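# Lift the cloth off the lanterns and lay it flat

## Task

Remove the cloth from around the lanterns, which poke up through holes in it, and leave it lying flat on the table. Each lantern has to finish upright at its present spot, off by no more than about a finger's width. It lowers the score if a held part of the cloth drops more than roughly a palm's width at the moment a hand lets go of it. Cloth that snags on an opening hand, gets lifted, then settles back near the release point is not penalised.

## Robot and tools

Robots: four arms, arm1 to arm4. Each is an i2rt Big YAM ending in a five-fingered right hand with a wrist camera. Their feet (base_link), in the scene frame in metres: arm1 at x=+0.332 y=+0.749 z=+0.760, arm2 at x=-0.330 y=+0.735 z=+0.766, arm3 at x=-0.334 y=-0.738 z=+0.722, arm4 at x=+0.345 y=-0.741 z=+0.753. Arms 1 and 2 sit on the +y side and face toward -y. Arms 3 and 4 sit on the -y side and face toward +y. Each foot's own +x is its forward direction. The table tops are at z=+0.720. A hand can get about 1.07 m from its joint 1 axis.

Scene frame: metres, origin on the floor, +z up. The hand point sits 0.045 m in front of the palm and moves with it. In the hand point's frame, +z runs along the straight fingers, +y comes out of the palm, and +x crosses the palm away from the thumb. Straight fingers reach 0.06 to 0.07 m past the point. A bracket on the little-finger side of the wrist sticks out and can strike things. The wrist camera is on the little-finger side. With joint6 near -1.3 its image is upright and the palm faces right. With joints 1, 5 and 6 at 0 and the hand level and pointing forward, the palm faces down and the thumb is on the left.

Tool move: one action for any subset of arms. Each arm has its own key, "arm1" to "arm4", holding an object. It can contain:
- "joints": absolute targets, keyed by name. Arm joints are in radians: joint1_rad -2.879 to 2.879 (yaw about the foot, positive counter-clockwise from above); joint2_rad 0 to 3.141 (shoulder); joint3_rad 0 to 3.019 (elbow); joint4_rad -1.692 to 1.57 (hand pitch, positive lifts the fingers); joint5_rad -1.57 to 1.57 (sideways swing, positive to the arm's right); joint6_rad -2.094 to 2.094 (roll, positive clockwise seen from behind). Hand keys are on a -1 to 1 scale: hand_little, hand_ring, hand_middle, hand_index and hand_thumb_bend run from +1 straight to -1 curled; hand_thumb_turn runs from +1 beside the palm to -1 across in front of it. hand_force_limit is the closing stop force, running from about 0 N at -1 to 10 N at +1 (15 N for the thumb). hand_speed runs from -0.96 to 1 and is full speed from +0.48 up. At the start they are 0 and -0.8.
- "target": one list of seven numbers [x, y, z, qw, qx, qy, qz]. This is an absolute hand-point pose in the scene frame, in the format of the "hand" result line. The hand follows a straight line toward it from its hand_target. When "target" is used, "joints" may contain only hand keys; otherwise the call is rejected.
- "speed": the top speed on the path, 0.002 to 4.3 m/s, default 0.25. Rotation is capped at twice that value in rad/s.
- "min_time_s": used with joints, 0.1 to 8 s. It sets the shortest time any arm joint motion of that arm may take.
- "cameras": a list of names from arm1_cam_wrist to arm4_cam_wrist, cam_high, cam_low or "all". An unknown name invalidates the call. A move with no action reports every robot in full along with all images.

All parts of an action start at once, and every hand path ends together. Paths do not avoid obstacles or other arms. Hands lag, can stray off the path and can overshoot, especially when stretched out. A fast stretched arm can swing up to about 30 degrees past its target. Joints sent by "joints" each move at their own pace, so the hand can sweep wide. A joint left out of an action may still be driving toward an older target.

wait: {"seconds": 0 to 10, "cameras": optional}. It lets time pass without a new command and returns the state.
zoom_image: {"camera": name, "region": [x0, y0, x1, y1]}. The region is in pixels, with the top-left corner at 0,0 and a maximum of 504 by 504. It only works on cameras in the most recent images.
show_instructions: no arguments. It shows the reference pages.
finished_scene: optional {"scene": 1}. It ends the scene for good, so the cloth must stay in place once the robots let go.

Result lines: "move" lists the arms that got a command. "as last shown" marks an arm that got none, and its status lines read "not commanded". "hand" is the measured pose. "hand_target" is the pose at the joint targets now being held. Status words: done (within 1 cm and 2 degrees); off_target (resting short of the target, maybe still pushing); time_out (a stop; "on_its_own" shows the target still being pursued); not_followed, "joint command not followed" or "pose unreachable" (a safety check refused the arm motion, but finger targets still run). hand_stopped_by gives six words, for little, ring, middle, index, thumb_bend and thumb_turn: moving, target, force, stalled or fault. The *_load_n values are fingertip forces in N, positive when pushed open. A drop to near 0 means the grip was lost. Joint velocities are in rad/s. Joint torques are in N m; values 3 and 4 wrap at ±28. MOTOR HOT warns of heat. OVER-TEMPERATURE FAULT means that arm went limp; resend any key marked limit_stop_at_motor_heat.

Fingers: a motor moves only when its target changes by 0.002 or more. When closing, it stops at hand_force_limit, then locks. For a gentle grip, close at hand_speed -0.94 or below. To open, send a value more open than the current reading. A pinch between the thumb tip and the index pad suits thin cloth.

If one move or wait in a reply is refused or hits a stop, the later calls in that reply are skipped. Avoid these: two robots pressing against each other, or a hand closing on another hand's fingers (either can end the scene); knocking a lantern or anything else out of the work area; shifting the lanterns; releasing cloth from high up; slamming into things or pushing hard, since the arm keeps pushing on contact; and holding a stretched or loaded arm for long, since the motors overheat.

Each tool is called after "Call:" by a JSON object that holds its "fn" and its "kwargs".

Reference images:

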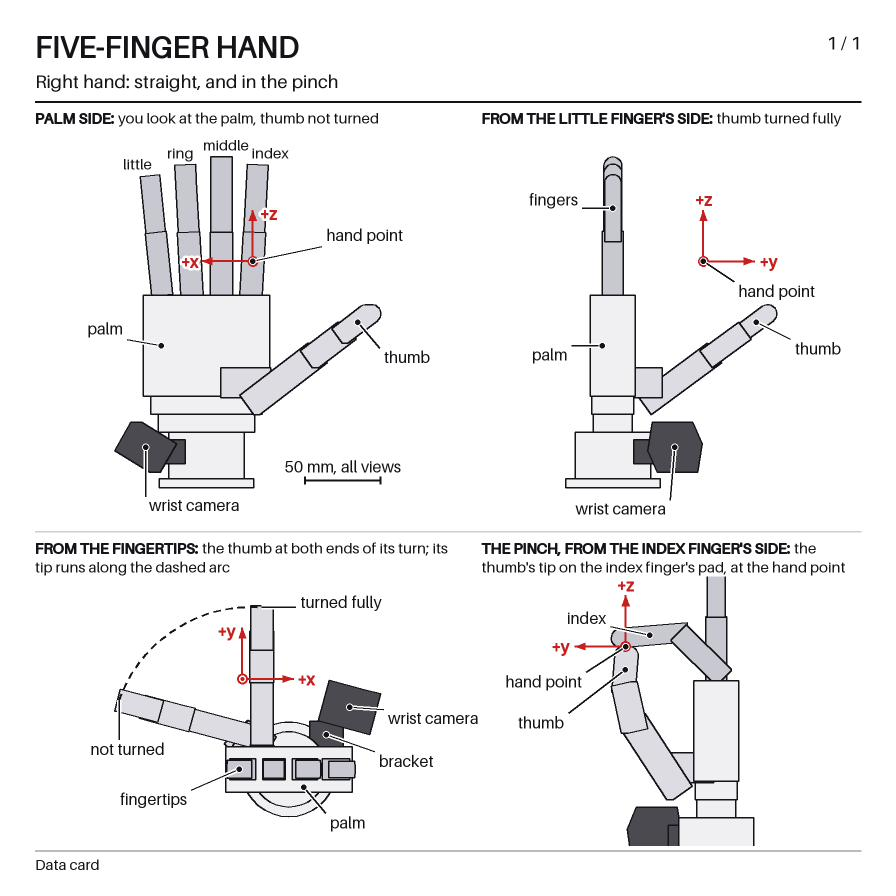

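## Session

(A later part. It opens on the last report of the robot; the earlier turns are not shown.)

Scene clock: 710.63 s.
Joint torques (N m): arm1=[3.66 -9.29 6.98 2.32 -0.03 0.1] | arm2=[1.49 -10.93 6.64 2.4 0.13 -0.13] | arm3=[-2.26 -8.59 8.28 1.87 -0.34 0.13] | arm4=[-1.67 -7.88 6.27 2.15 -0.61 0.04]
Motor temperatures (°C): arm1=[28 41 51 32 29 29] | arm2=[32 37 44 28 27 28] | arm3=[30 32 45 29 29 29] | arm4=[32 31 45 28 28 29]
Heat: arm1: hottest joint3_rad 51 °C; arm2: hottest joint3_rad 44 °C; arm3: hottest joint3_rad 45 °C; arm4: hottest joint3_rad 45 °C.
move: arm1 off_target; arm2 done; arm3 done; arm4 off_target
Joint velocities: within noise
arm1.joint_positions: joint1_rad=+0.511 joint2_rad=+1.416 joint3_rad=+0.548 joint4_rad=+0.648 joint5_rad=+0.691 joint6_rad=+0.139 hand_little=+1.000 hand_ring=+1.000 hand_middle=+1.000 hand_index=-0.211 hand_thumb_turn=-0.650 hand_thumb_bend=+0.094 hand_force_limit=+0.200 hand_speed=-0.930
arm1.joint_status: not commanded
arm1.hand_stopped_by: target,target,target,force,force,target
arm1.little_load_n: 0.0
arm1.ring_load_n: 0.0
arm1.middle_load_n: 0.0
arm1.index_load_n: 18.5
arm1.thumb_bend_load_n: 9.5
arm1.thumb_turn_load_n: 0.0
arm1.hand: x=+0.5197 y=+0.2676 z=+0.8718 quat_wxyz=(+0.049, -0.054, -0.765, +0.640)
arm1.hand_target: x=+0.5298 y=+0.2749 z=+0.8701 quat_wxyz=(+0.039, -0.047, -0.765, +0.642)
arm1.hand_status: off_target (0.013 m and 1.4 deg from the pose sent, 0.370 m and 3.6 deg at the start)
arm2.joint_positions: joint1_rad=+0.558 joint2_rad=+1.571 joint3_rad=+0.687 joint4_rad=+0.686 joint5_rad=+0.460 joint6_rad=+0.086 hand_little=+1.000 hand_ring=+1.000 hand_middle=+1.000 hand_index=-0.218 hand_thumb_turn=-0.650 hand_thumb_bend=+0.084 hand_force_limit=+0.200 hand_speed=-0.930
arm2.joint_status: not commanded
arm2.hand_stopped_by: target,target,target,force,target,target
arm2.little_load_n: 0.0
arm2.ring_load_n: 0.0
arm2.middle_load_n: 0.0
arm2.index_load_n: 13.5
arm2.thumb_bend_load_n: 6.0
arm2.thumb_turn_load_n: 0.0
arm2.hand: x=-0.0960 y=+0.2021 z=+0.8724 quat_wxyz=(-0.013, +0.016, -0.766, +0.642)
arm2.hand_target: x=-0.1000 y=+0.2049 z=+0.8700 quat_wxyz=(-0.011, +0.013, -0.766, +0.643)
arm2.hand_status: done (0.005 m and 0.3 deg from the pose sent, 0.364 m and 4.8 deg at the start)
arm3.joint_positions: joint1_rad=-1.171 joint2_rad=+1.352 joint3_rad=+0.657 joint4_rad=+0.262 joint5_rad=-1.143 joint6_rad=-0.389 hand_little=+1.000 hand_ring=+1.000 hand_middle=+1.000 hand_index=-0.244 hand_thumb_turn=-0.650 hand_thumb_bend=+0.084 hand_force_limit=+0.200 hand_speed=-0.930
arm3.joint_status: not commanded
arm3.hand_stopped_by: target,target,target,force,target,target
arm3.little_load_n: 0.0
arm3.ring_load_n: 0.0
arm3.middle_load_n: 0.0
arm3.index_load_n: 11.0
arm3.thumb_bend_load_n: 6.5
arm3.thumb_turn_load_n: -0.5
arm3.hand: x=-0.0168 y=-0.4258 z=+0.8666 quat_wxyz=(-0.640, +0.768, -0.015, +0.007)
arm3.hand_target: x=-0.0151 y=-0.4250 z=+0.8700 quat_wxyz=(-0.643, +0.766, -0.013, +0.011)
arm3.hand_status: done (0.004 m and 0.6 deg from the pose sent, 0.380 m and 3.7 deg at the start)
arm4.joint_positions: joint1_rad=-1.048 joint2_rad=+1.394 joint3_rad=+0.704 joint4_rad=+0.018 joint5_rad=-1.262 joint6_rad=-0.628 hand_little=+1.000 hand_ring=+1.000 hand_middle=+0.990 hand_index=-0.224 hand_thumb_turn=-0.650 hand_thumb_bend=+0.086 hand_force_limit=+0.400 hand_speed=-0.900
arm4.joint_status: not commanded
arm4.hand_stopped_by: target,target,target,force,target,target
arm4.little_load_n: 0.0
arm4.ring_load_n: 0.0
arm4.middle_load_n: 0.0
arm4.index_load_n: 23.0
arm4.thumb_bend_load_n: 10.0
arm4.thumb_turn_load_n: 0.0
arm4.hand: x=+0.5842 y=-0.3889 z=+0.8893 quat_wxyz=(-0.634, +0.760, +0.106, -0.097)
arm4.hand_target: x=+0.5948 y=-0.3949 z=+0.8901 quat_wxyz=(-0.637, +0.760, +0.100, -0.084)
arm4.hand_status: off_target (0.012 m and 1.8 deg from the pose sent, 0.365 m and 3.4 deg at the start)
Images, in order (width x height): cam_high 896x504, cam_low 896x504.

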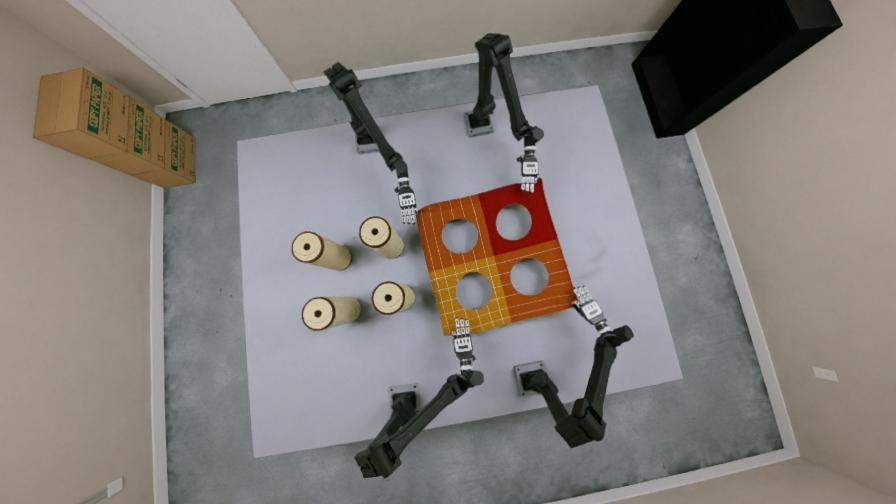

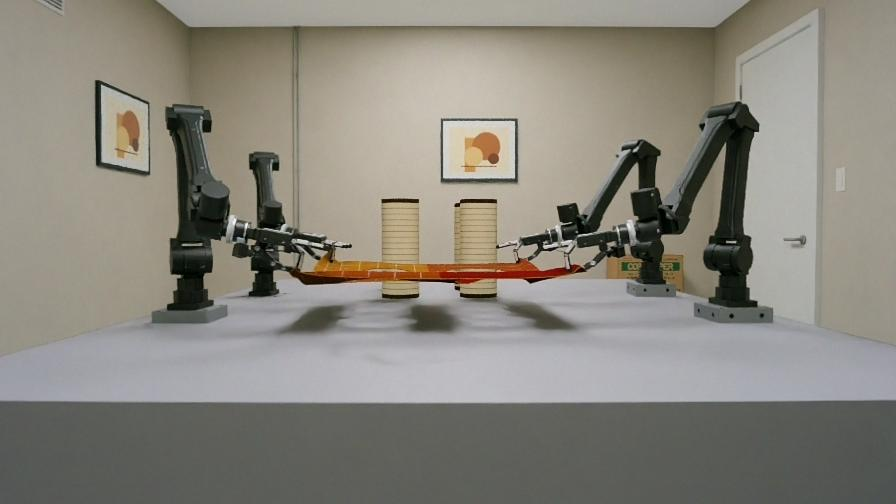

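Call:
{"fn": "move", "kwargs": {"arm1": {"target": [0.530, 0.280, 0.785, 0.0393, -0.0468, -0.7647, 0.6416], "speed": 0.08}, "arm2": {"target": [-0.102, 0.208, 0.79, 0.0112, -0.0133, 0.766, -0.6427], "speed": 0.08}, "arm3": {"target": [-0.017, -0.430, 0.78, 0.6427, -0.766, 0.0133, -0.0112], "speed": 0.08}, "arm4": {"target": [0.600, -0.397, 0.805, 0.6372, -0.7595, -0.0997, 0.0836], "speed": 0.08}, "cameras": ["cam_high", "cam_low"]}}

Call:
{"fn": "zoom_image", "kwargs": {"camera": "cam_high", "region": [390, 160, 630, 360]}}

Call:
{"fn": "zoom_image", "kwargs": {"camera": "cam_low", "region": [250, 200, 650, 340]}}

Scene clock: 716.63 s.
Joint torques (N m): arm1=[4.07 -10.4 3.54 2.37 -0.05 0.1] | arm2=[1.44 -11.34 4.19 2.39 0.1 -0.12] | arm3=[-2.78 -9.35 5.61 1.84 -0.62 0.05] | arm4=[-1.79 -8.76 4.49 2.11 -0.59 -0.06]
Motor temperatures (°C): arm1=[28 41 50 32 29 29] | arm2=[32 36 43 28 27 28] | arm3=[30 32 43 29 29 29] | arm4=[32 31 44 28 28 29]
Heat: arm1: hottest joint3_rad 50 °C; arm2: hottest joint3_rad 43 °C; arm3: hottest joint3_rad 43 °C; arm4: hottest joint3_rad 44 °C.
move: arm1 off_target; arm2 off_target; arm3 done; arm4 off_target
Joint velocities: within noise
arm1.joint_positions: joint1_rad=+0.513 joint2_rad=+1.703 joint3_rad=+0.501 joint4_rad=+0.996 joint5_rad=+0.697 joint6_rad=+0.139 hand_little=+1.000 hand_ring=+1.000 hand_middle=+1.000 hand_index=-0.211 hand_thumb_turn=-0.650 hand_thumb_bend=+0.094 hand_force_limit=+0.200 hand_speed=-0.930
arm1.joint_status: not commanded
arm1.hand_stopped_by: target,target,target,force,force,target
arm1.little_load_n: 0.5
arm1.ring_load_n: 0.0
arm1.middle_load_n: 0.0
arm1.index_load_n: 19.0
arm1.thumb_bend_load_n: 9.0
arm1.thumb_turn_load_n: 0.0
arm1.hand: x=+0.5200 y=+0.2675 z=+0.7926 quat_wxyz=(+0.047, -0.059, -0.760, +0.645)
arm1.hand_target: x=+0.5297 y=+0.2798 z=+0.7852 quat_wxyz=(+0.039, -0.047, -0.765, +0.642)
arm1.hand_status: off_target (0.018 m and 1.7 deg from the pose sent, 0.088 m and 1.4 deg at the start)
arm2.joint_positions: joint1_rad=+0.558 joint2_rad=+1.799 joint3_rad=+0.651 joint4_rad=+0.962 joint5_rad=+0.460 joint6_rad=+0.086 hand_little=+1.000 hand_ring=+1.000 hand_middle=+1.000 hand_index=-0.218 hand_thumb_turn=-0.650 hand_thumb_bend=+0.084 hand_force_limit=+0.200 hand_speed=-0.930
arm2.joint_status: not commanded
arm2.hand_stopped_by: target,target,target,force,target,target
arm2.little_load_n: 0.0
arm2.ring_load_n: 0.0
arm2.middle_load_n: 0.0
arm2.index_load_n: 14.0
arm2.thumb_bend_load_n: 6.0
arm2.thumb_turn_load_n: 0.0
arm2.hand: x=-0.0961 y=+0.2024 z=+0.7972 quat_wxyz=(-0.015, +0.014, -0.763, +0.646)
arm2.hand_target: x=-0.1020 y=+0.2079 z=+0.7901 quat_wxyz=(-0.011, +0.013, -0.766, +0.643)
arm2.hand_status: off_target (0.011 m and 0.6 deg from the pose sent, 0.083 m and 0.3 deg at the start)
arm3.joint_positions: joint1_rad=-1.171 joint2_rad=+1.586 joint3_rad=+0.573 joint4_rad=+0.585 joint5_rad=-1.144 joint6_rad=-0.389 hand_little=+1.000 hand_ring=+1.000 hand_middle=+1.000 hand_index=-0.244 hand_thumb_turn=-0.650 hand_thumb_bend=+0.084 hand_force_limit=+0.200 hand_speed=-0.930
arm3.joint_status: not commanded
arm3.hand_stopped_by: target,target,target,force,target,target
arm3.little_load_n: 0.0
arm3.ring_load_n: 0.0
arm3.middle_load_n: 0.0
arm3.index_load_n: 11.5
arm3.thumb_bend_load_n: 6.5
arm3.thumb_turn_load_n: -0.5
arm3.hand: x=-0.0179 y=-0.4267 z=+0.7810 quat_wxyz=(-0.641, +0.767, -0.013, +0.009)
arm3.hand_target: x=-0.0170 y=-0.4300 z=+0.7799 quat_wxyz=(-0.642, +0.766, -0.013, +0.011)
arm3.hand_status: done (0.004 m and 0.4 deg from the pose sent, 0.087 m and 0.6 deg at the start)
arm4.joint_positions: joint1_rad=-1.059 joint2_rad=+1.612 joint3_rad=+0.643 joint4_rad=+0.280 joint5_rad=-1.273 joint6_rad=-0.647 hand_little=+1.000 hand_ring=+1.000 hand_middle=+0.990 hand_index=-0.224 hand_thumb_turn=-0.650 hand_thumb_bend=+0.086 hand_force_limit=+0.400 hand_speed=-0.900
arm4.joint_status: not commanded
arm4.hand_stopped_by: target,target,target,force,target,target
arm4.little_load_n: 0.0
arm4.ring_load_n: 0.0
arm4.middle_load_n: 0.0
arm4.index_load_n: 23.5
arm4.thumb_bend_load_n: 10.0
arm4.thumb_turn_load_n: 0.0
arm4.hand: x=+0.5897 y=-0.3895 z=+0.8074 quat_wxyz=(-0.635, +0.759, +0.106, -0.098)
arm4.hand_target: x=+0.5997 y=-0.3970 z=+0.8050 quat_wxyz=(-0.637, +0.760, +0.100, -0.084)
arm4.hand_status: off_target (0.013 m and 1.8 deg from the pose sent, 0.086 m and 1.8 deg at the start)
Images, in order (width x height): cam_high 896x504, cam_low 896x504.

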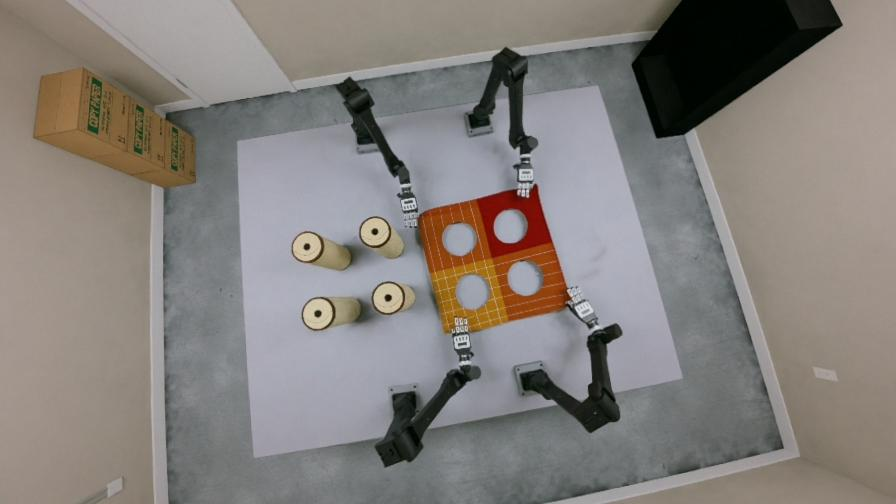

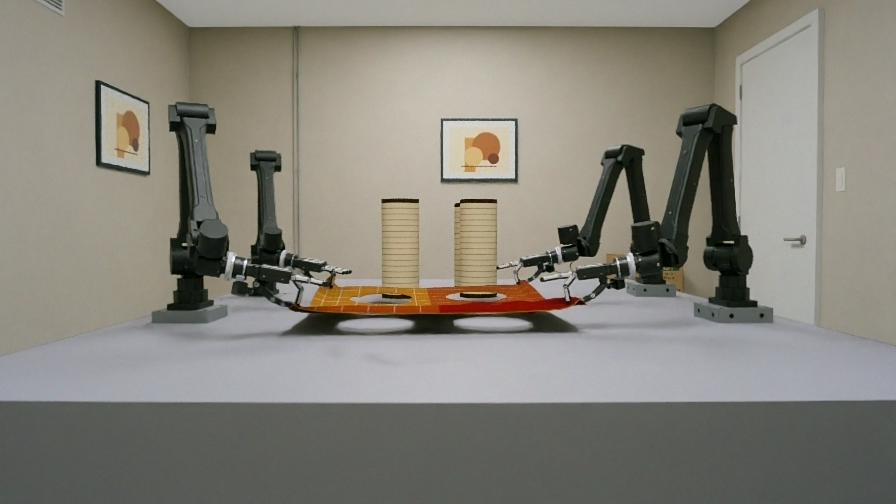

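Scaled by 2.100 from the camera's image (finer frame: 1280x720).

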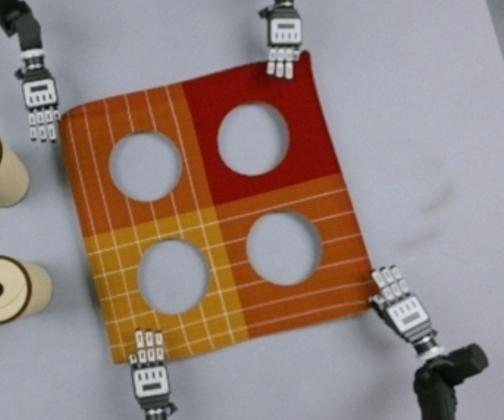

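Scaled by 1.260 from the camera's image (finer frame: 1280x720).

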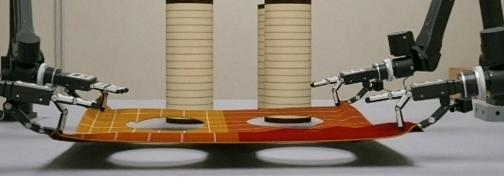

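Call:
{"fn": "move", "kwargs": {"arm1": {"target": [0.538, 0.290, 0.746, 0.0393, -0.0468, -0.7647, 0.6416], "speed": 0.05}, "arm2": {"target": [-0.110, 0.216, 0.751, 0.0112, -0.0133, 0.766, -0.6427], "speed": 0.05}, "arm3": {"target": [-0.027, -0.438, 0.747, 0.6427, -0.766, 0.0133, -0.0112], "speed": 0.05}, "arm4": {"target": [0.608, -0.405, 0.765, 0.6372, -0.7595, -0.0997, 0.0836], "speed": 0.05}, "cameras": ["cam_high", "cam_low"]}}

Call:
{"fn": "zoom_image", "kwargs": {"camera": "cam_high", "region": [390, 160, 630, 360]}}

Call:
{"fn": "zoom_image", "kwargs": {"camera": "cam_low", "region": [250, 220, 650, 360]}}

Scene clock: 727.13 s.
Joint torques (N m): arm1=[4.13 -9.52 1.78 2.1 -0.18 0.05] | arm2=[0.91 -11.34 2.62 2.32 0.1 -0.16] | arm3=[-3.49 -9.11 4.08 1.68 -0.75 0.01] | arm4=[-2.37 -9.23 3.97 2.09 -0.5 -0.15]
Motor temperatures (°C): arm1=[28 40 47 32 29 29] | arm2=[32 36 42 28 27 28] | arm3=[30 32 41 29 29 29] | arm4=[32 31 43 28 28 29]
Heat: arm1: hottest joint3_rad 47 °C; arm2: hottest joint3_rad 42 °C; arm3: hottest joint3_rad 41 °C; arm4: hottest joint3_rad 43 °C.
move: arm1 off_target; arm2 off_target; arm3 done; arm4 off_target
Joint velocities: within noise
arm1.joint_positions: joint1_rad=+0.541 joint2_rad=+1.852 joint3_rad=+0.501 joint4_rad=+1.150 joint5_rad=+0.735 joint6_rad=+0.146 hand_little=+1.000 hand_ring=+1.000 hand_middle=+1.000 hand_index=-0.211 hand_thumb_turn=-0.650 hand_thumb_bend=+0.094 hand_force_limit=+0.200 hand_speed=-0.930
arm1.joint_status: not commanded
arm1.hand_stopped_by: target,target,target,force,force,target
arm1.little_load_n: 0.0
arm1.ring_load_n: 0.0
arm1.middle_load_n: 0.0
arm1.index_load_n: 20.0
arm1.thumb_bend_load_n: 8.5
arm1.thumb_turn_load_n: 0.0
arm1.hand: x=+0.5257 y=+0.2731 z=+0.7568 quat_wxyz=(+0.049, -0.064, -0.757, +0.648)
arm1.hand_target: x=+0.5372 y=+0.2897 z=+0.7462 quat_wxyz=(+0.039, -0.047, -0.765, +0.641)
arm1.hand_status: off_target (0.024 m and 2.5 deg from the pose sent, 0.055 m and 1.8 deg at the start)
arm2.joint_positions: joint1_rad=+0.558 joint2_rad=+1.915 joint3_rad=+0.632 joint4_rad=+1.110 joint5_rad=+0.452 joint6_rad=+0.088 hand_little=+1.000 hand_ring=+1.000 hand_middle=+1.000 hand_index=-0.218 hand_thumb_turn=-0.650 hand_thumb_bend=+0.084 hand_force_limit=+0.200 hand_speed=-0.930
arm2.joint_status: not commanded
arm2.hand_stopped_by: target,target,target,force,target,target
arm2.little_load_n: 0.0
arm2.ring_load_n: 0.0
arm2.middle_load_n: 0.0
arm2.index_load_n: 14.5
arm2.thumb_bend_load_n: 5.5
arm2.thumb_turn_load_n: -0.5
arm2.hand: x=-0.0983 y=+0.2088 z=+0.7623 quat_wxyz=(-0.020, +0.014, -0.760, +0.650)
arm2.hand_target: x=-0.1099 y=+0.2161 z=+0.7511 quat_wxyz=(-0.011, +0.013, -0.766, +0.642)
arm2.hand_status: off_target (0.018 m and 1.5 deg from the pose sent, 0.050 m and 0.7 deg at the start)
arm3.joint_positions: joint1_rad=-1.171 joint2_rad=+1.671 joint3_rad=+0.536 joint4_rad=+0.715 joint5_rad=-1.150 joint6_rad=-0.399 hand_little=+1.000 hand_ring=+1.000 hand_middle=+1.000 hand_index=-0.244 hand_thumb_turn=-0.650 hand_thumb_bend=+0.084 hand_force_limit=+0.200 hand_speed=-0.930
arm3.joint_status: not commanded
arm3.hand_stopped_by: target,target,target,force,target,target
arm3.little_load_n: 0.0
arm3.ring_load_n: 0.0
arm3.middle_load_n: 0.0
arm3.index_load_n: 11.5
arm3.thumb_bend_load_n: 5.0
arm3.thumb_turn_load_n: -0.5
arm3.hand: x=-0.0261 y=-0.4298 z=+0.7523 quat_wxyz=(-0.643, +0.766, -0.005, +0.012)
arm3.hand_target: x=-0.0272 y=-0.4378 z=+0.7470 quat_wxyz=(-0.643, +0.766, -0.013, +0.011)
arm3.hand_status: done (0.010 m and 0.9 deg from the pose sent, 0.037 m and 0.4 deg at the start)
arm4.joint_positions: joint1_rad=-1.083 joint2_rad=+1.732 joint3_rad=+0.643 joint4_rad=+0.332 joint5_rad=-1.299 joint6_rad=-0.709 hand_little=+1.000 hand_ring=+1.000 hand_middle=+0.990 hand_index=-0.224 hand_thumb_turn=-0.650 hand_thumb_bend=+0.086 hand_force_limit=+0.400 hand_speed=-0.900
arm4.joint_status: not commanded
arm4.hand_stopped_by: target,target,target,force,target,target
arm4.little_load_n: 0.0
arm4.ring_load_n: 0.0
arm4.middle_load_n: 0.0
arm4.index_load_n: 24.0
arm4.thumb_bend_load_n: 9.5
arm4.thumb_turn_load_n: 0.0
arm4.hand: x=+0.5936 y=-0.3965 z=+0.7679 quat_wxyz=(-0.634, +0.759, +0.106, -0.104)
arm4.hand_target: x=+0.6076 y=-0.4050 z=+0.7651 quat_wxyz=(-0.637, +0.760, +0.100, -0.084)
arm4.hand_status: off_target (0.017 m and 2.4 deg from the pose sent, 0.049 m and 1.8 deg at the start)
Images, in order (width x height): cam_high 896x504, cam_low 896x504.

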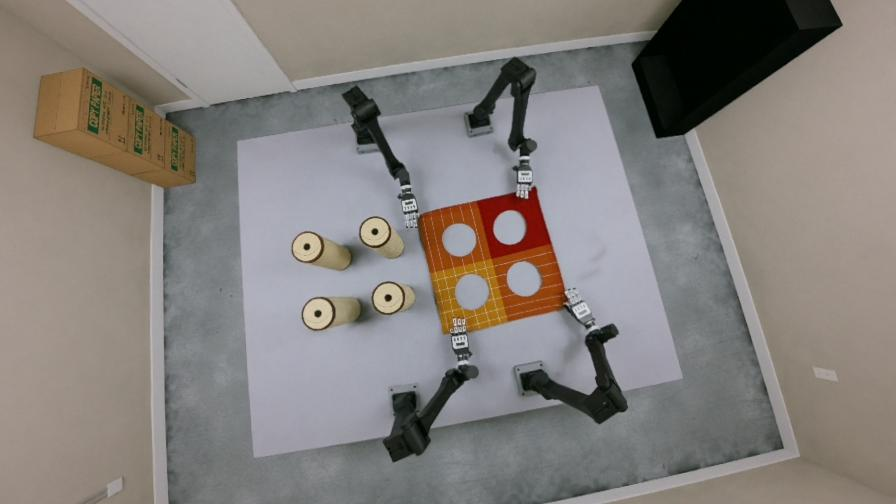

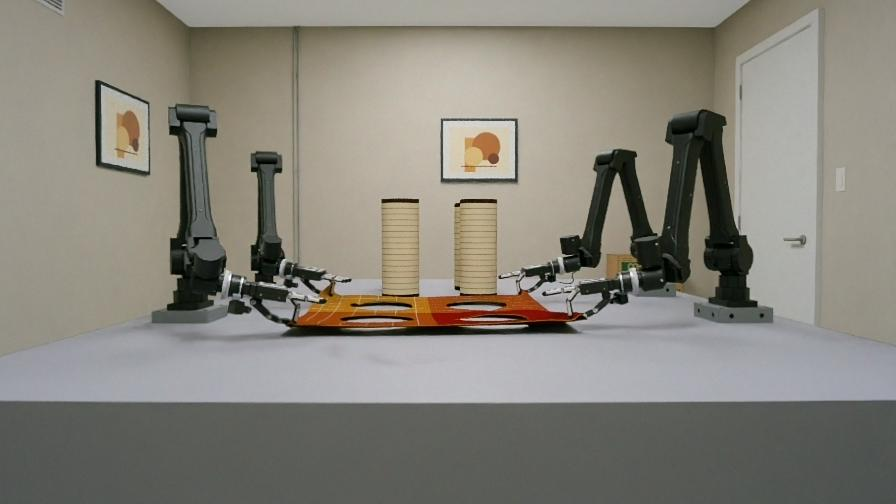

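Scaled by 2.100 from the camera's image (finer frame: 1280x720).

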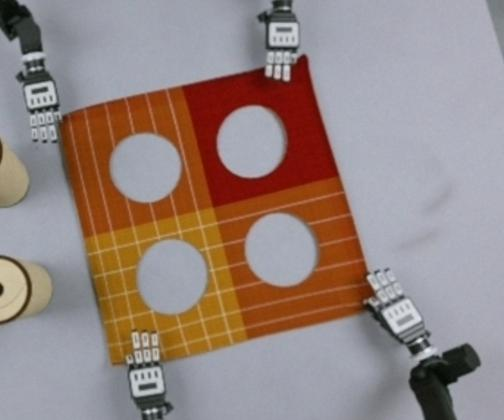

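Scaled by 1.260 from the camera's image (finer frame: 1280x720).

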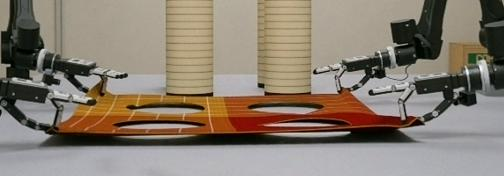

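Call:
{"fn": "move", "kwargs": {"arm1": {"target": [0.542, 0.294, 0.735, 0.0393, -0.0468, -0.7647, 0.6416], "speed": 0.05}, "arm2": {"target": [-0.117, 0.220, 0.741, 0.0112, -0.0133, 0.766, -0.6427], "speed": 0.05}, "arm3": {"target": [-0.032, -0.442, 0.738, 0.6427, -0.766, 0.0133, -0.0112], "speed": 0.05}, "arm4": {"target": [0.613, -0.407, 0.757, 0.6372, -0.7595, -0.0997, 0.0836], "speed": 0.05}, "cameras": ["cam_high", "cam_low", "arm1_cam_wrist", "arm2_cam_wrist", "arm3_cam_wrist", "arm4_cam_wrist"]}}

Call:
{"fn": "zoom_image", "kwargs": {"camera": "cam_high", "region": [390, 160, 630, 360]}}

Call:
{"fn": "zoom_image", "kwargs": {"camera": "cam_low", "region": [250, 220, 650, 360]}}

Scene clock: 734.27 s.
Joint torques (N m): arm1=[5.25 -10.29 1.7 2.19 -0.25 0.11] | arm2=[0.73 -11.11 1.95 2.26 0.18 -0.2] | arm3=[-3.6 -8.94 3.56 1.59 -0.77 0.06] | arm4=[-2.73 -9.17 4.66 1.77 -0.45 -0.11]
Motor temperatures (°C): arm1=[28 39 46 32 29 29] | arm2=[32 36 41 28 27 28] | arm3=[30 32 40 29 30 29] | arm4=[32 31 42 28 28 29]
Heat: arm1: hottest joint3_rad 46 °C; arm2: hottest joint3_rad 41 °C; arm3: hottest joint3_rad 40 °C; arm4: hottest joint3_rad 42 °C.
move: arm1 off_target; arm2 off_target; arm3 off_target; arm4 off_target
Joint velocities: within noise
arm1.joint_positions: joint1_rad=+0.551 joint2_rad=+1.892 joint3_rad=+0.501 joint4_rad=+1.190 joint5_rad=+0.753 joint6_rad=+0.149 hand_little=+1.000 hand_ring=+1.000 hand_middle=+1.000 hand_index=-0.211 hand_thumb_turn=-0.650 hand_thumb_bend=+0.094 hand_force_limit=+0.200 hand_speed=-0.930
arm1.joint_status: not commanded
arm1.hand_stopped_by: target,target,target,force,force,target
arm1.little_load_n: 0.0
arm1.ring_load_n: 0.0
arm1.middle_load_n: 0.0
arm1.index_load_n: 18.5
arm1.thumb_bend_load_n: 7.0
arm1.thumb_turn_load_n: -0.5
arm1.hand: x=+0.5266 y=+0.2762 z=+0.7468 quat_wxyz=(+0.051, -0.067, -0.756, +0.649)
arm1.hand_target: x=+0.5411 y=+0.2937 z=+0.7353 quat_wxyz=(+0.039, -0.047, -0.765, +0.641)
arm1.hand_status: off_target (0.026 m and 3.0 deg from the pose sent, 0.034 m and 2.5 deg at the start)
arm2.joint_positions: joint1_rad=+0.549 joint2_rad=+1.942 joint3_rad=+0.621 joint4_rad=+1.158 joint5_rad=+0.439 joint6_rad=+0.089 hand_little=+1.000 hand_ring=+1.000 hand_middle=+1.000 hand_index=-0.218 hand_thumb_turn=-0.650 hand_thumb_bend=+0.084 hand_force_limit=+0.200 hand_speed=-0.930
arm2.joint_status: not commanded
arm2.hand_stopped_by: target,target,target,force,target,target
arm2.little_load_n: 0.0
arm2.ring_load_n: 0.0
arm2.middle_load_n: 0.0
arm2.index_load_n: 14.5
arm2.thumb_bend_load_n: 5.5
arm2.thumb_turn_load_n: 0.0
arm2.hand: x=-0.1021 y=+0.2110 z=+0.7557 quat_wxyz=(-0.025, +0.013, -0.757, +0.653)
arm2.hand_target: x=-0.1166 y=+0.2201 z=+0.7414 quat_wxyz=(-0.011, +0.013, -0.766, +0.643)
arm2.hand_status: off_target (0.023 m and 2.2 deg from the pose sent, 0.031 m and 1.5 deg at the start)
arm3.joint_positions: joint1_rad=-1.176 joint2_rad=+1.691 joint3_rad=+0.522 joint4_rad=+0.753 joint5_rad=-1.154 joint6_rad=-0.405 hand_little=+1.000 hand_ring=+1.000 hand_middle=+1.000 hand_index=-0.244 hand_thumb_turn=-0.650 hand_thumb_bend=+0.084 hand_force_limit=+0.200 hand_speed=-0.930
arm3.joint_status: not commanded
arm3.hand_stopped_by: target,target,target,force,target,target
arm3.little_load_n: 0.0
arm3.ring_load_n: 0.0
arm3.middle_load_n: 0.0
arm3.index_load_n: 11.5
arm3.thumb_bend_load_n: 4.5
arm3.thumb_turn_load_n: -0.5
arm3.hand: x=-0.0289 y=-0.4327 z=+0.7451 quat_wxyz=(-0.644, +0.765, -0.002, +0.016)
arm3.hand_target: x=-0.0321 y=-0.4417 z=+0.7383 quat_wxyz=(-0.643, +0.766, -0.013, +0.011)
arm3.hand_status: off_target (0.012 m and 1.4 deg from the pose sent, 0.020 m and 0.9 deg at the start)
arm4.joint_positions: joint1_rad=-1.090 joint2_rad=+1.758 joint3_rad=+0.643 joint4_rad=+0.332 joint5_rad=-1.308 joint6_rad=-0.734 hand_little=+1.000 hand_ring=+1.000 hand_middle=+0.990 hand_index=-0.224 hand_thumb_turn=-0.650 hand_thumb_bend=+0.086 hand_force_limit=+0.400 hand_speed=-0.900
arm4.joint_status: not commanded
arm4.hand_stopped_by: target,target,target,force,target,target
arm4.little_load_n: 0.0
arm4.ring_load_n: -0.5
arm4.middle_load_n: 0.0
arm4.index_load_n: 24.5
arm4.thumb_bend_load_n: 9.5
arm4.thumb_turn_load_n: 0.0
arm4.hand: x=+0.5933 y=-0.3995 z=+0.7589 quat_wxyz=(-0.635, +0.758, +0.107, -0.106)
arm4.hand_target: x=+0.6125 y=-0.4072 z=+0.7572 quat_wxyz=(-0.637, +0.760, +0.100, -0.084)
arm4.hand_status: off_target (0.021 m and 2.7 deg from the pose sent, 0.025 m and 2.4 deg at the start)
pictures: arm1_cam_wrist, arm2_cam_wrist, arm3_cam_wrist, arm4_cam_wrist, cam_high, cam_low
Images, in order (width x height): arm1_cam_wrist 672x504, arm2_cam_wrist 672x504, arm3_cam_wrist 672x504, arm4_cam_wrist 672x504, cam_high 896x504, cam_low 896x504.

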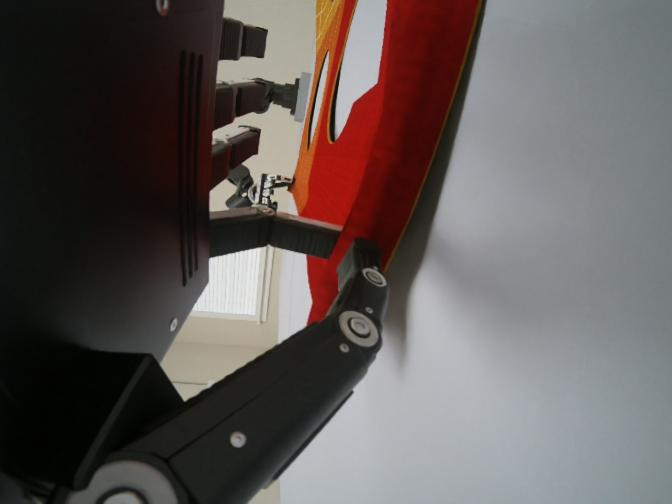

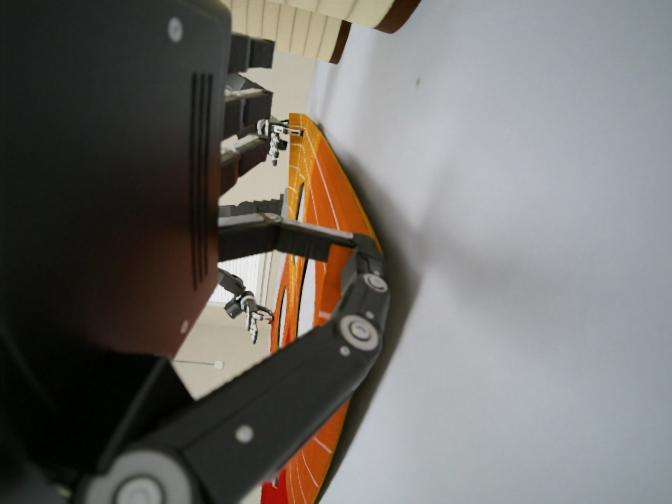

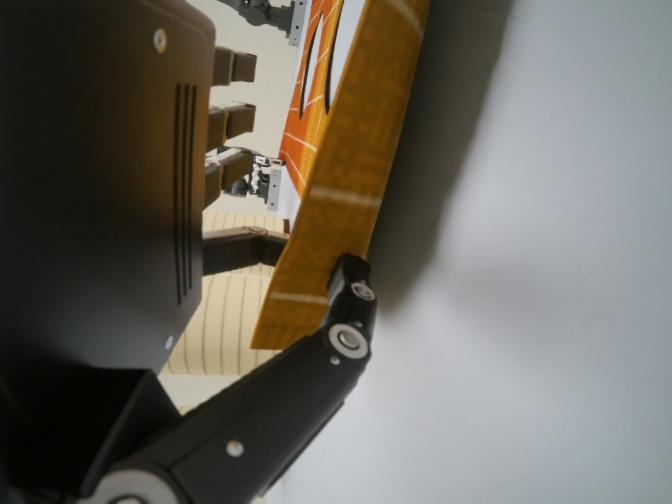

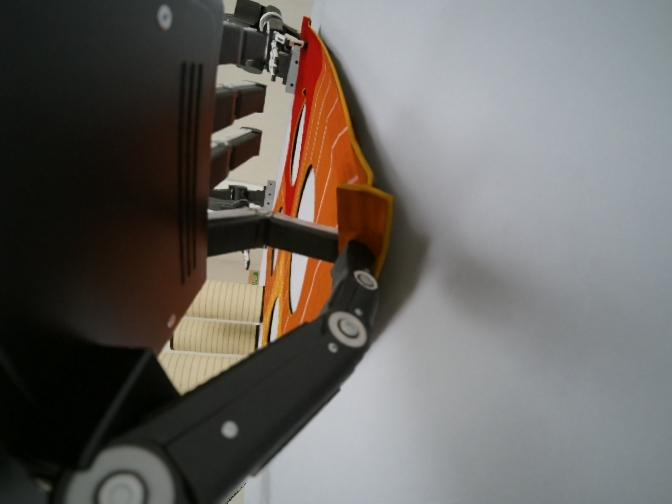

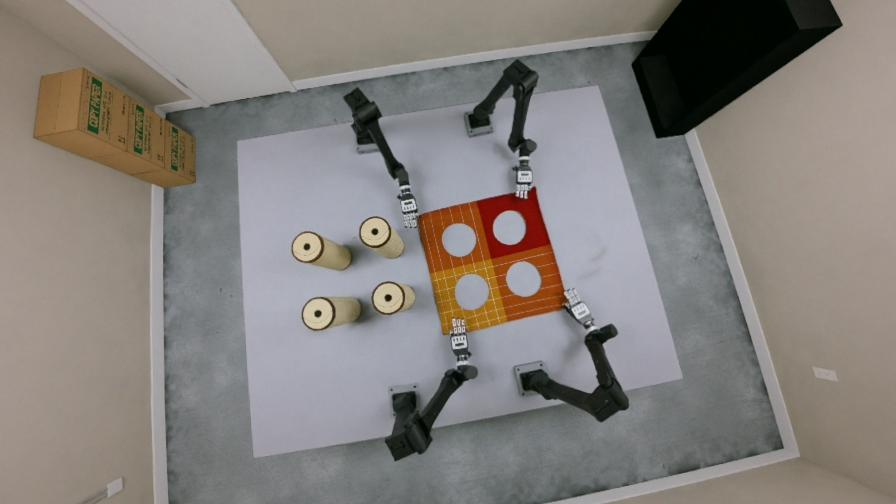

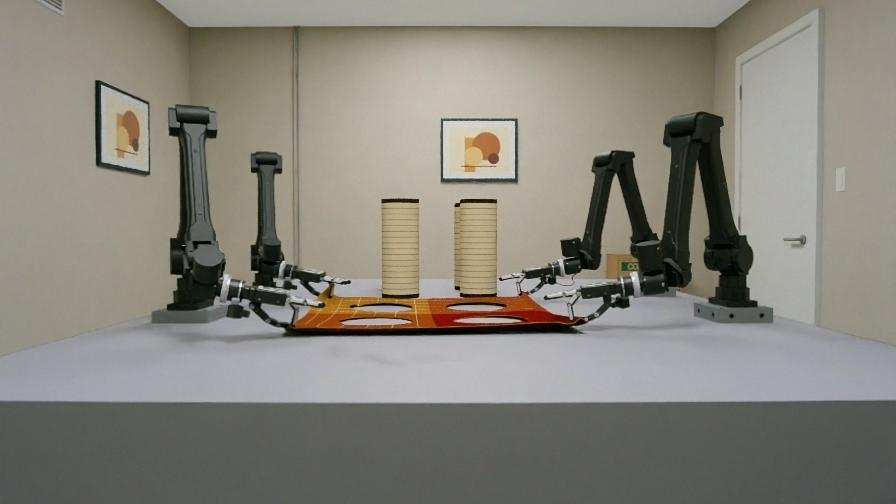

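Scaled by 2.100 from the camera's image (finer frame: 1280x720).

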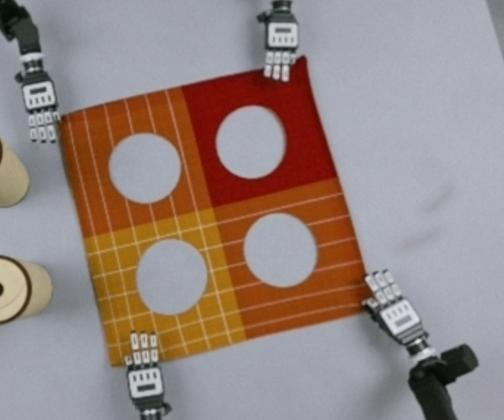

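Scaled by 1.260 from the camera's image (finer frame: 1280x720).

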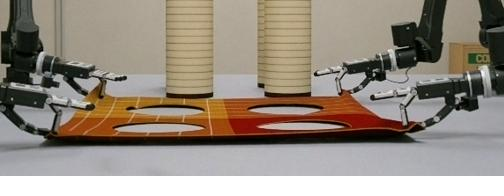

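Call:
{"fn": "move", "kwargs": {"arm1": {"target": [0.544, 0.296, 0.727, 0.0393, -0.0468, -0.7647, 0.6416], "speed": 0.04}, "arm2": {"target": [-0.120, 0.222, 0.731, 0.0112, -0.0133, 0.766, -0.6427], "speed": 0.04}, "arm3": {"target": [-0.034, -0.444, 0.730, 0.6427, -0.766, 0.0133, -0.0112], "speed": 0.04}, "arm4": {"target": [0.615, -0.409, 0.748, 0.6372, -0.7595, -0.0997, 0.0836], "speed": 0.04}, "cameras": ["cam_high", "cam_low", "arm1_cam_wrist", "arm2_cam_wrist", "arm3_cam_wrist", "arm4_cam_wrist"]}}

Scene clock: 742.60 s.
Joint torques (N m): arm1=[5.25 -10.17 1.57 2.06 -0.3 0.11] | arm2=[0.67 -11.16 1.37 2.24 0.19 -0.2] | arm3=[-3.78 -8.94 3.17 1.66 -0.78 0.04] | arm4=[-2.78 -9.11 4.75 1.84 -0.4 -0.11]
Motor temperatures (°C): arm1=[28 39 44 32 29 29] | arm2=[32 36 40 28 27 28] | arm3=[30 32 39 29 30 29] | arm4=[32 31 41 28 28 29]
Heat: arm1: hottest joint3_rad 44 °C; arm2: hottest joint3_rad 40 °C; arm3: hottest joint3_rad 39 °C; arm4: hottest joint3_rad 41 °C.
move: arm1 off_target; arm2 off_target; arm3 off_target; arm4 off_target
Joint velocities: within noise
arm1.joint_positions: joint1_rad=+0.556 joint2_rad=+1.923 joint3_rad=+0.501 joint4_rad=+1.220 joint5_rad=+0.761 joint6_rad=+0.152 hand_little=+1.000 hand_ring=+1.000 hand_middle=+1.000 hand_index=-0.211 hand_thumb_turn=-0.650 hand_thumb_bend=+0.094 hand_force_limit=+0.200 hand_speed=-0.930
arm1.joint_status: not commanded
arm1.hand_stopped_by: target,target,target,force,force,target
arm1.little_load_n: 0.0
arm1.ring_load_n: 0.0
arm1.middle_load_n: 0.0
arm1.index_load_n: 17.5
arm1.thumb_bend_load_n: 6.0
arm1.thumb_turn_load_n: -0.5
arm1.hand: x=+0.5266 y=+0.2781 z=+0.7394 quat_wxyz=(+0.052, -0.068, -0.756, +0.649)
arm1.hand_target: x=+0.5428 y=+0.2958 z=+0.7273 quat_wxyz=(+0.040, -0.047, -0.765, +0.641)
arm1.hand_status: off_target (0.028 m and 3.2 deg from the pose sent, 0.033 m and 3.0 deg at the start)
arm2.joint_positions: joint1_rad=+0.546 joint2_rad=+1.975 joint3_rad=+0.621 joint4_rad=+1.196 joint5_rad=+0.434 joint6_rad=+0.089 hand_little=+1.000 hand_ring=+1.000 hand_middle=+1.000 hand_index=-0.218 hand_thumb_turn=-0.650 hand_thumb_bend=+0.084 hand_force_limit=+0.200 hand_speed=-0.930
arm2.joint_status: not commanded
arm2.hand_stopped_by: target,target,target,force,target,target
arm2.little_load_n: 0.0
arm2.ring_load_n: 0.0
arm2.middle_load_n: 0.0
arm2.index_load_n: 14.5
arm2.thumb_bend_load_n: 5.5
arm2.thumb_turn_load_n: -0.5
arm2.hand: x=-0.1034 y=+0.2114 z=+0.7472 quat_wxyz=(-0.026, +0.012, -0.756, +0.654)
arm2.hand_target: x=-0.1195 y=+0.2221 z=+0.7315 quat_wxyz=(-0.011, +0.013, -0.766, +0.643)
arm2.hand_status: off_target (0.026 m and 2.5 deg from the pose sent, 0.032 m and 2.2 deg at the start)
arm3.joint_positions: joint1_rad=-1.178 joint2_rad=+1.718 joint3_rad=+0.516 joint4_rad=+0.784 joint5_rad=-1.157 joint6_rad=-0.409 hand_little=+1.000 hand_ring=+1.000 hand_middle=+1.000 hand_index=-0.244 hand_thumb_turn=-0.650 hand_thumb_bend=+0.084 hand_force_limit=+0.200 hand_speed=-0.930
arm3.joint_status: not commanded
arm3.hand_stopped_by: target,target,target,force,target,target
arm3.little_load_n: 0.0
arm3.ring_load_n: -0.5
arm3.middle_load_n: 0.0
arm3.index_load_n: 11.5
arm3.thumb_bend_load_n: 4.0
arm3.thumb_turn_load_n: -0.5
arm3.hand: x=-0.0300 y=-0.4341 z=+0.7374 quat_wxyz=(-0.644, +0.765, -0.001, +0.016)
arm3.hand_target: x=-0.0340 y=-0.4436 z=+0.7302 quat_wxyz=(-0.643, +0.766, -0.013, +0.011)
arm3.hand_status: off_target (0.013 m and 1.5 deg from the pose sent, 0.019 m and 1.4 deg at the start)
arm4.joint_positions: joint1_rad=-1.096 joint2_rad=+1.784 joint3_rad=+0.643 joint4_rad=+0.332 joint5_rad=-1.315 joint6_rad=-0.754 hand_little=+1.000 hand_ring=+1.000 hand_middle=+0.990 hand_index=-0.224 hand_thumb_turn=-0.650 hand_thumb_bend=+0.086 hand_force_limit=+0.400 hand_speed=-0.900
arm4.joint_status: not commanded
arm4.hand_stopped_by: target,target,target,force,target,target
arm4.little_load_n: 0.0
arm4.ring_load_n: 0.0
arm4.middle_load_n: 0.0
arm4.index_load_n: 25.0
arm4.thumb_bend_load_n: 9.0
arm4.thumb_turn_load_n: 0.0
arm4.hand: x=+0.5925 y=-0.4022 z=+0.7499 quat_wxyz=(-0.634, +0.758, +0.106, -0.109)
arm4.hand_target: x=+0.6145 y=-0.4093 z=+0.7483 quat_wxyz=(-0.637, +0.760, +0.100, -0.083)
arm4.hand_status: off_target (0.024 m and 3.0 deg from the pose sent, 0.026 m and 2.7 deg at the start)
pictures: arm1_cam_wrist, arm2_cam_wrist, arm3_cam_wrist, arm4_cam_wrist, cam_high, cam_low
Images, in order (width x height): arm1_cam_wrist 672x504, arm2_cam_wrist 672x504, arm3_cam_wrist 672x504, arm4_cam_wrist 672x504, cam_high 896x504, cam_low 896x504.

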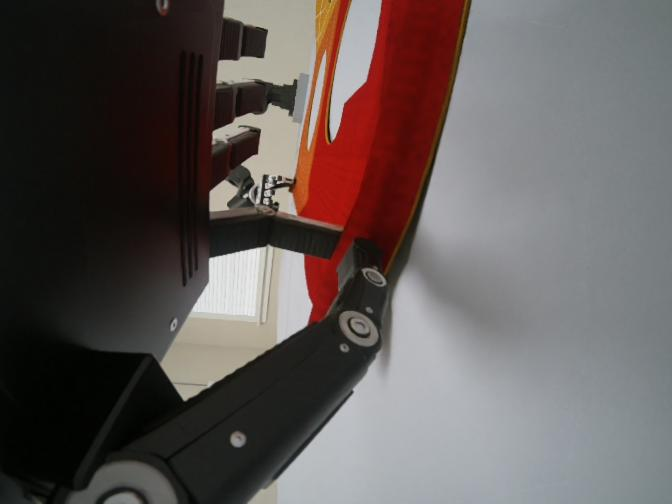

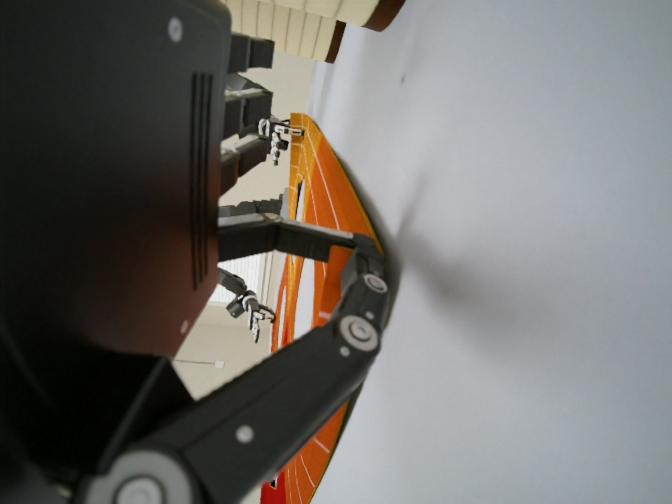

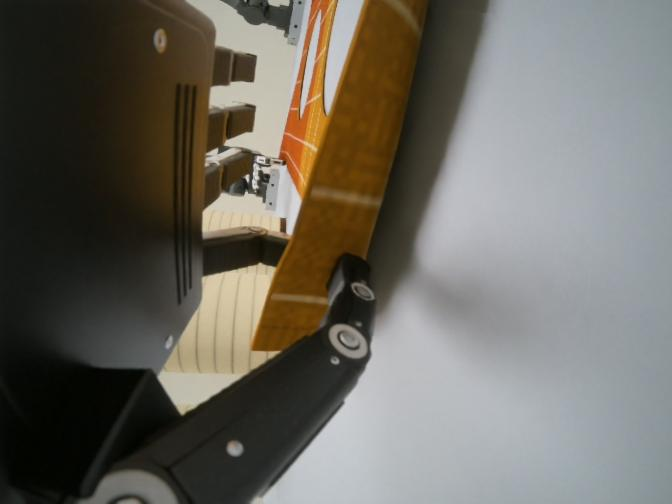

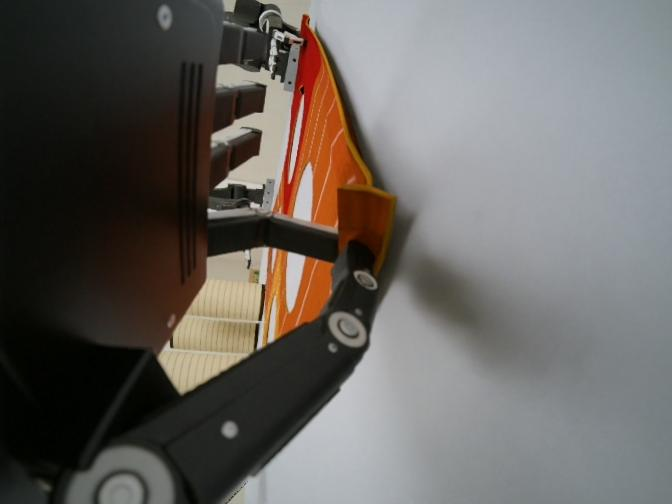

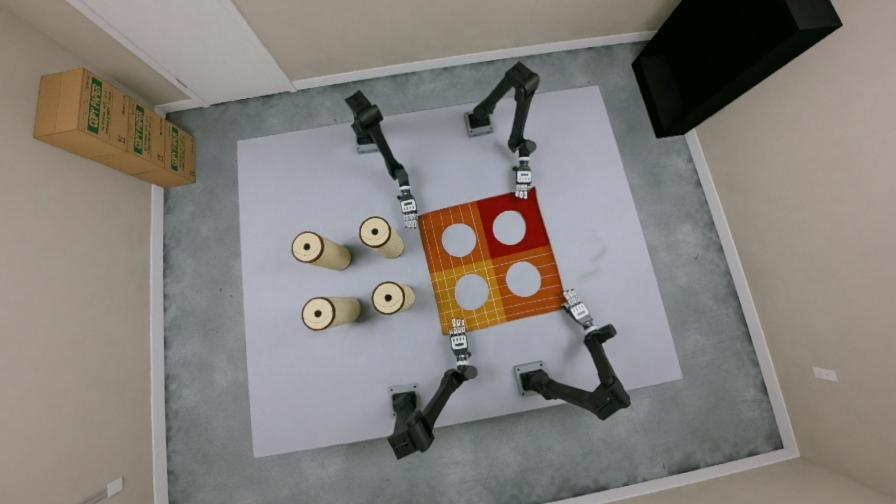

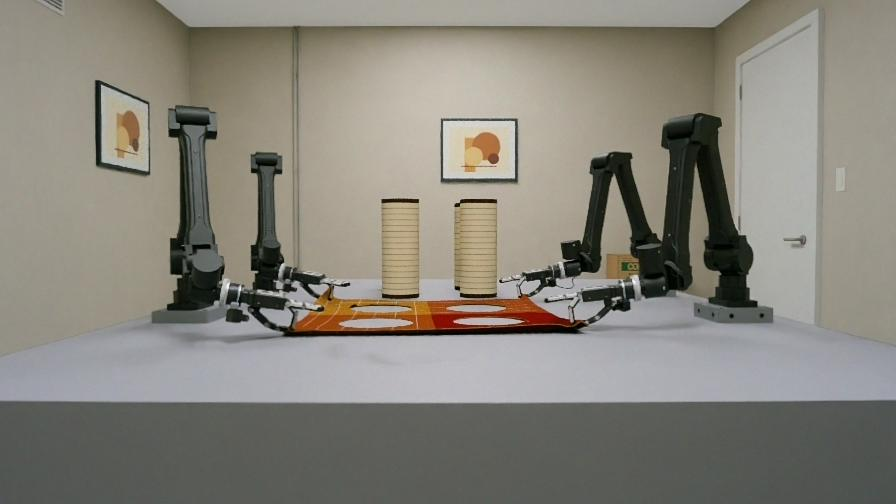

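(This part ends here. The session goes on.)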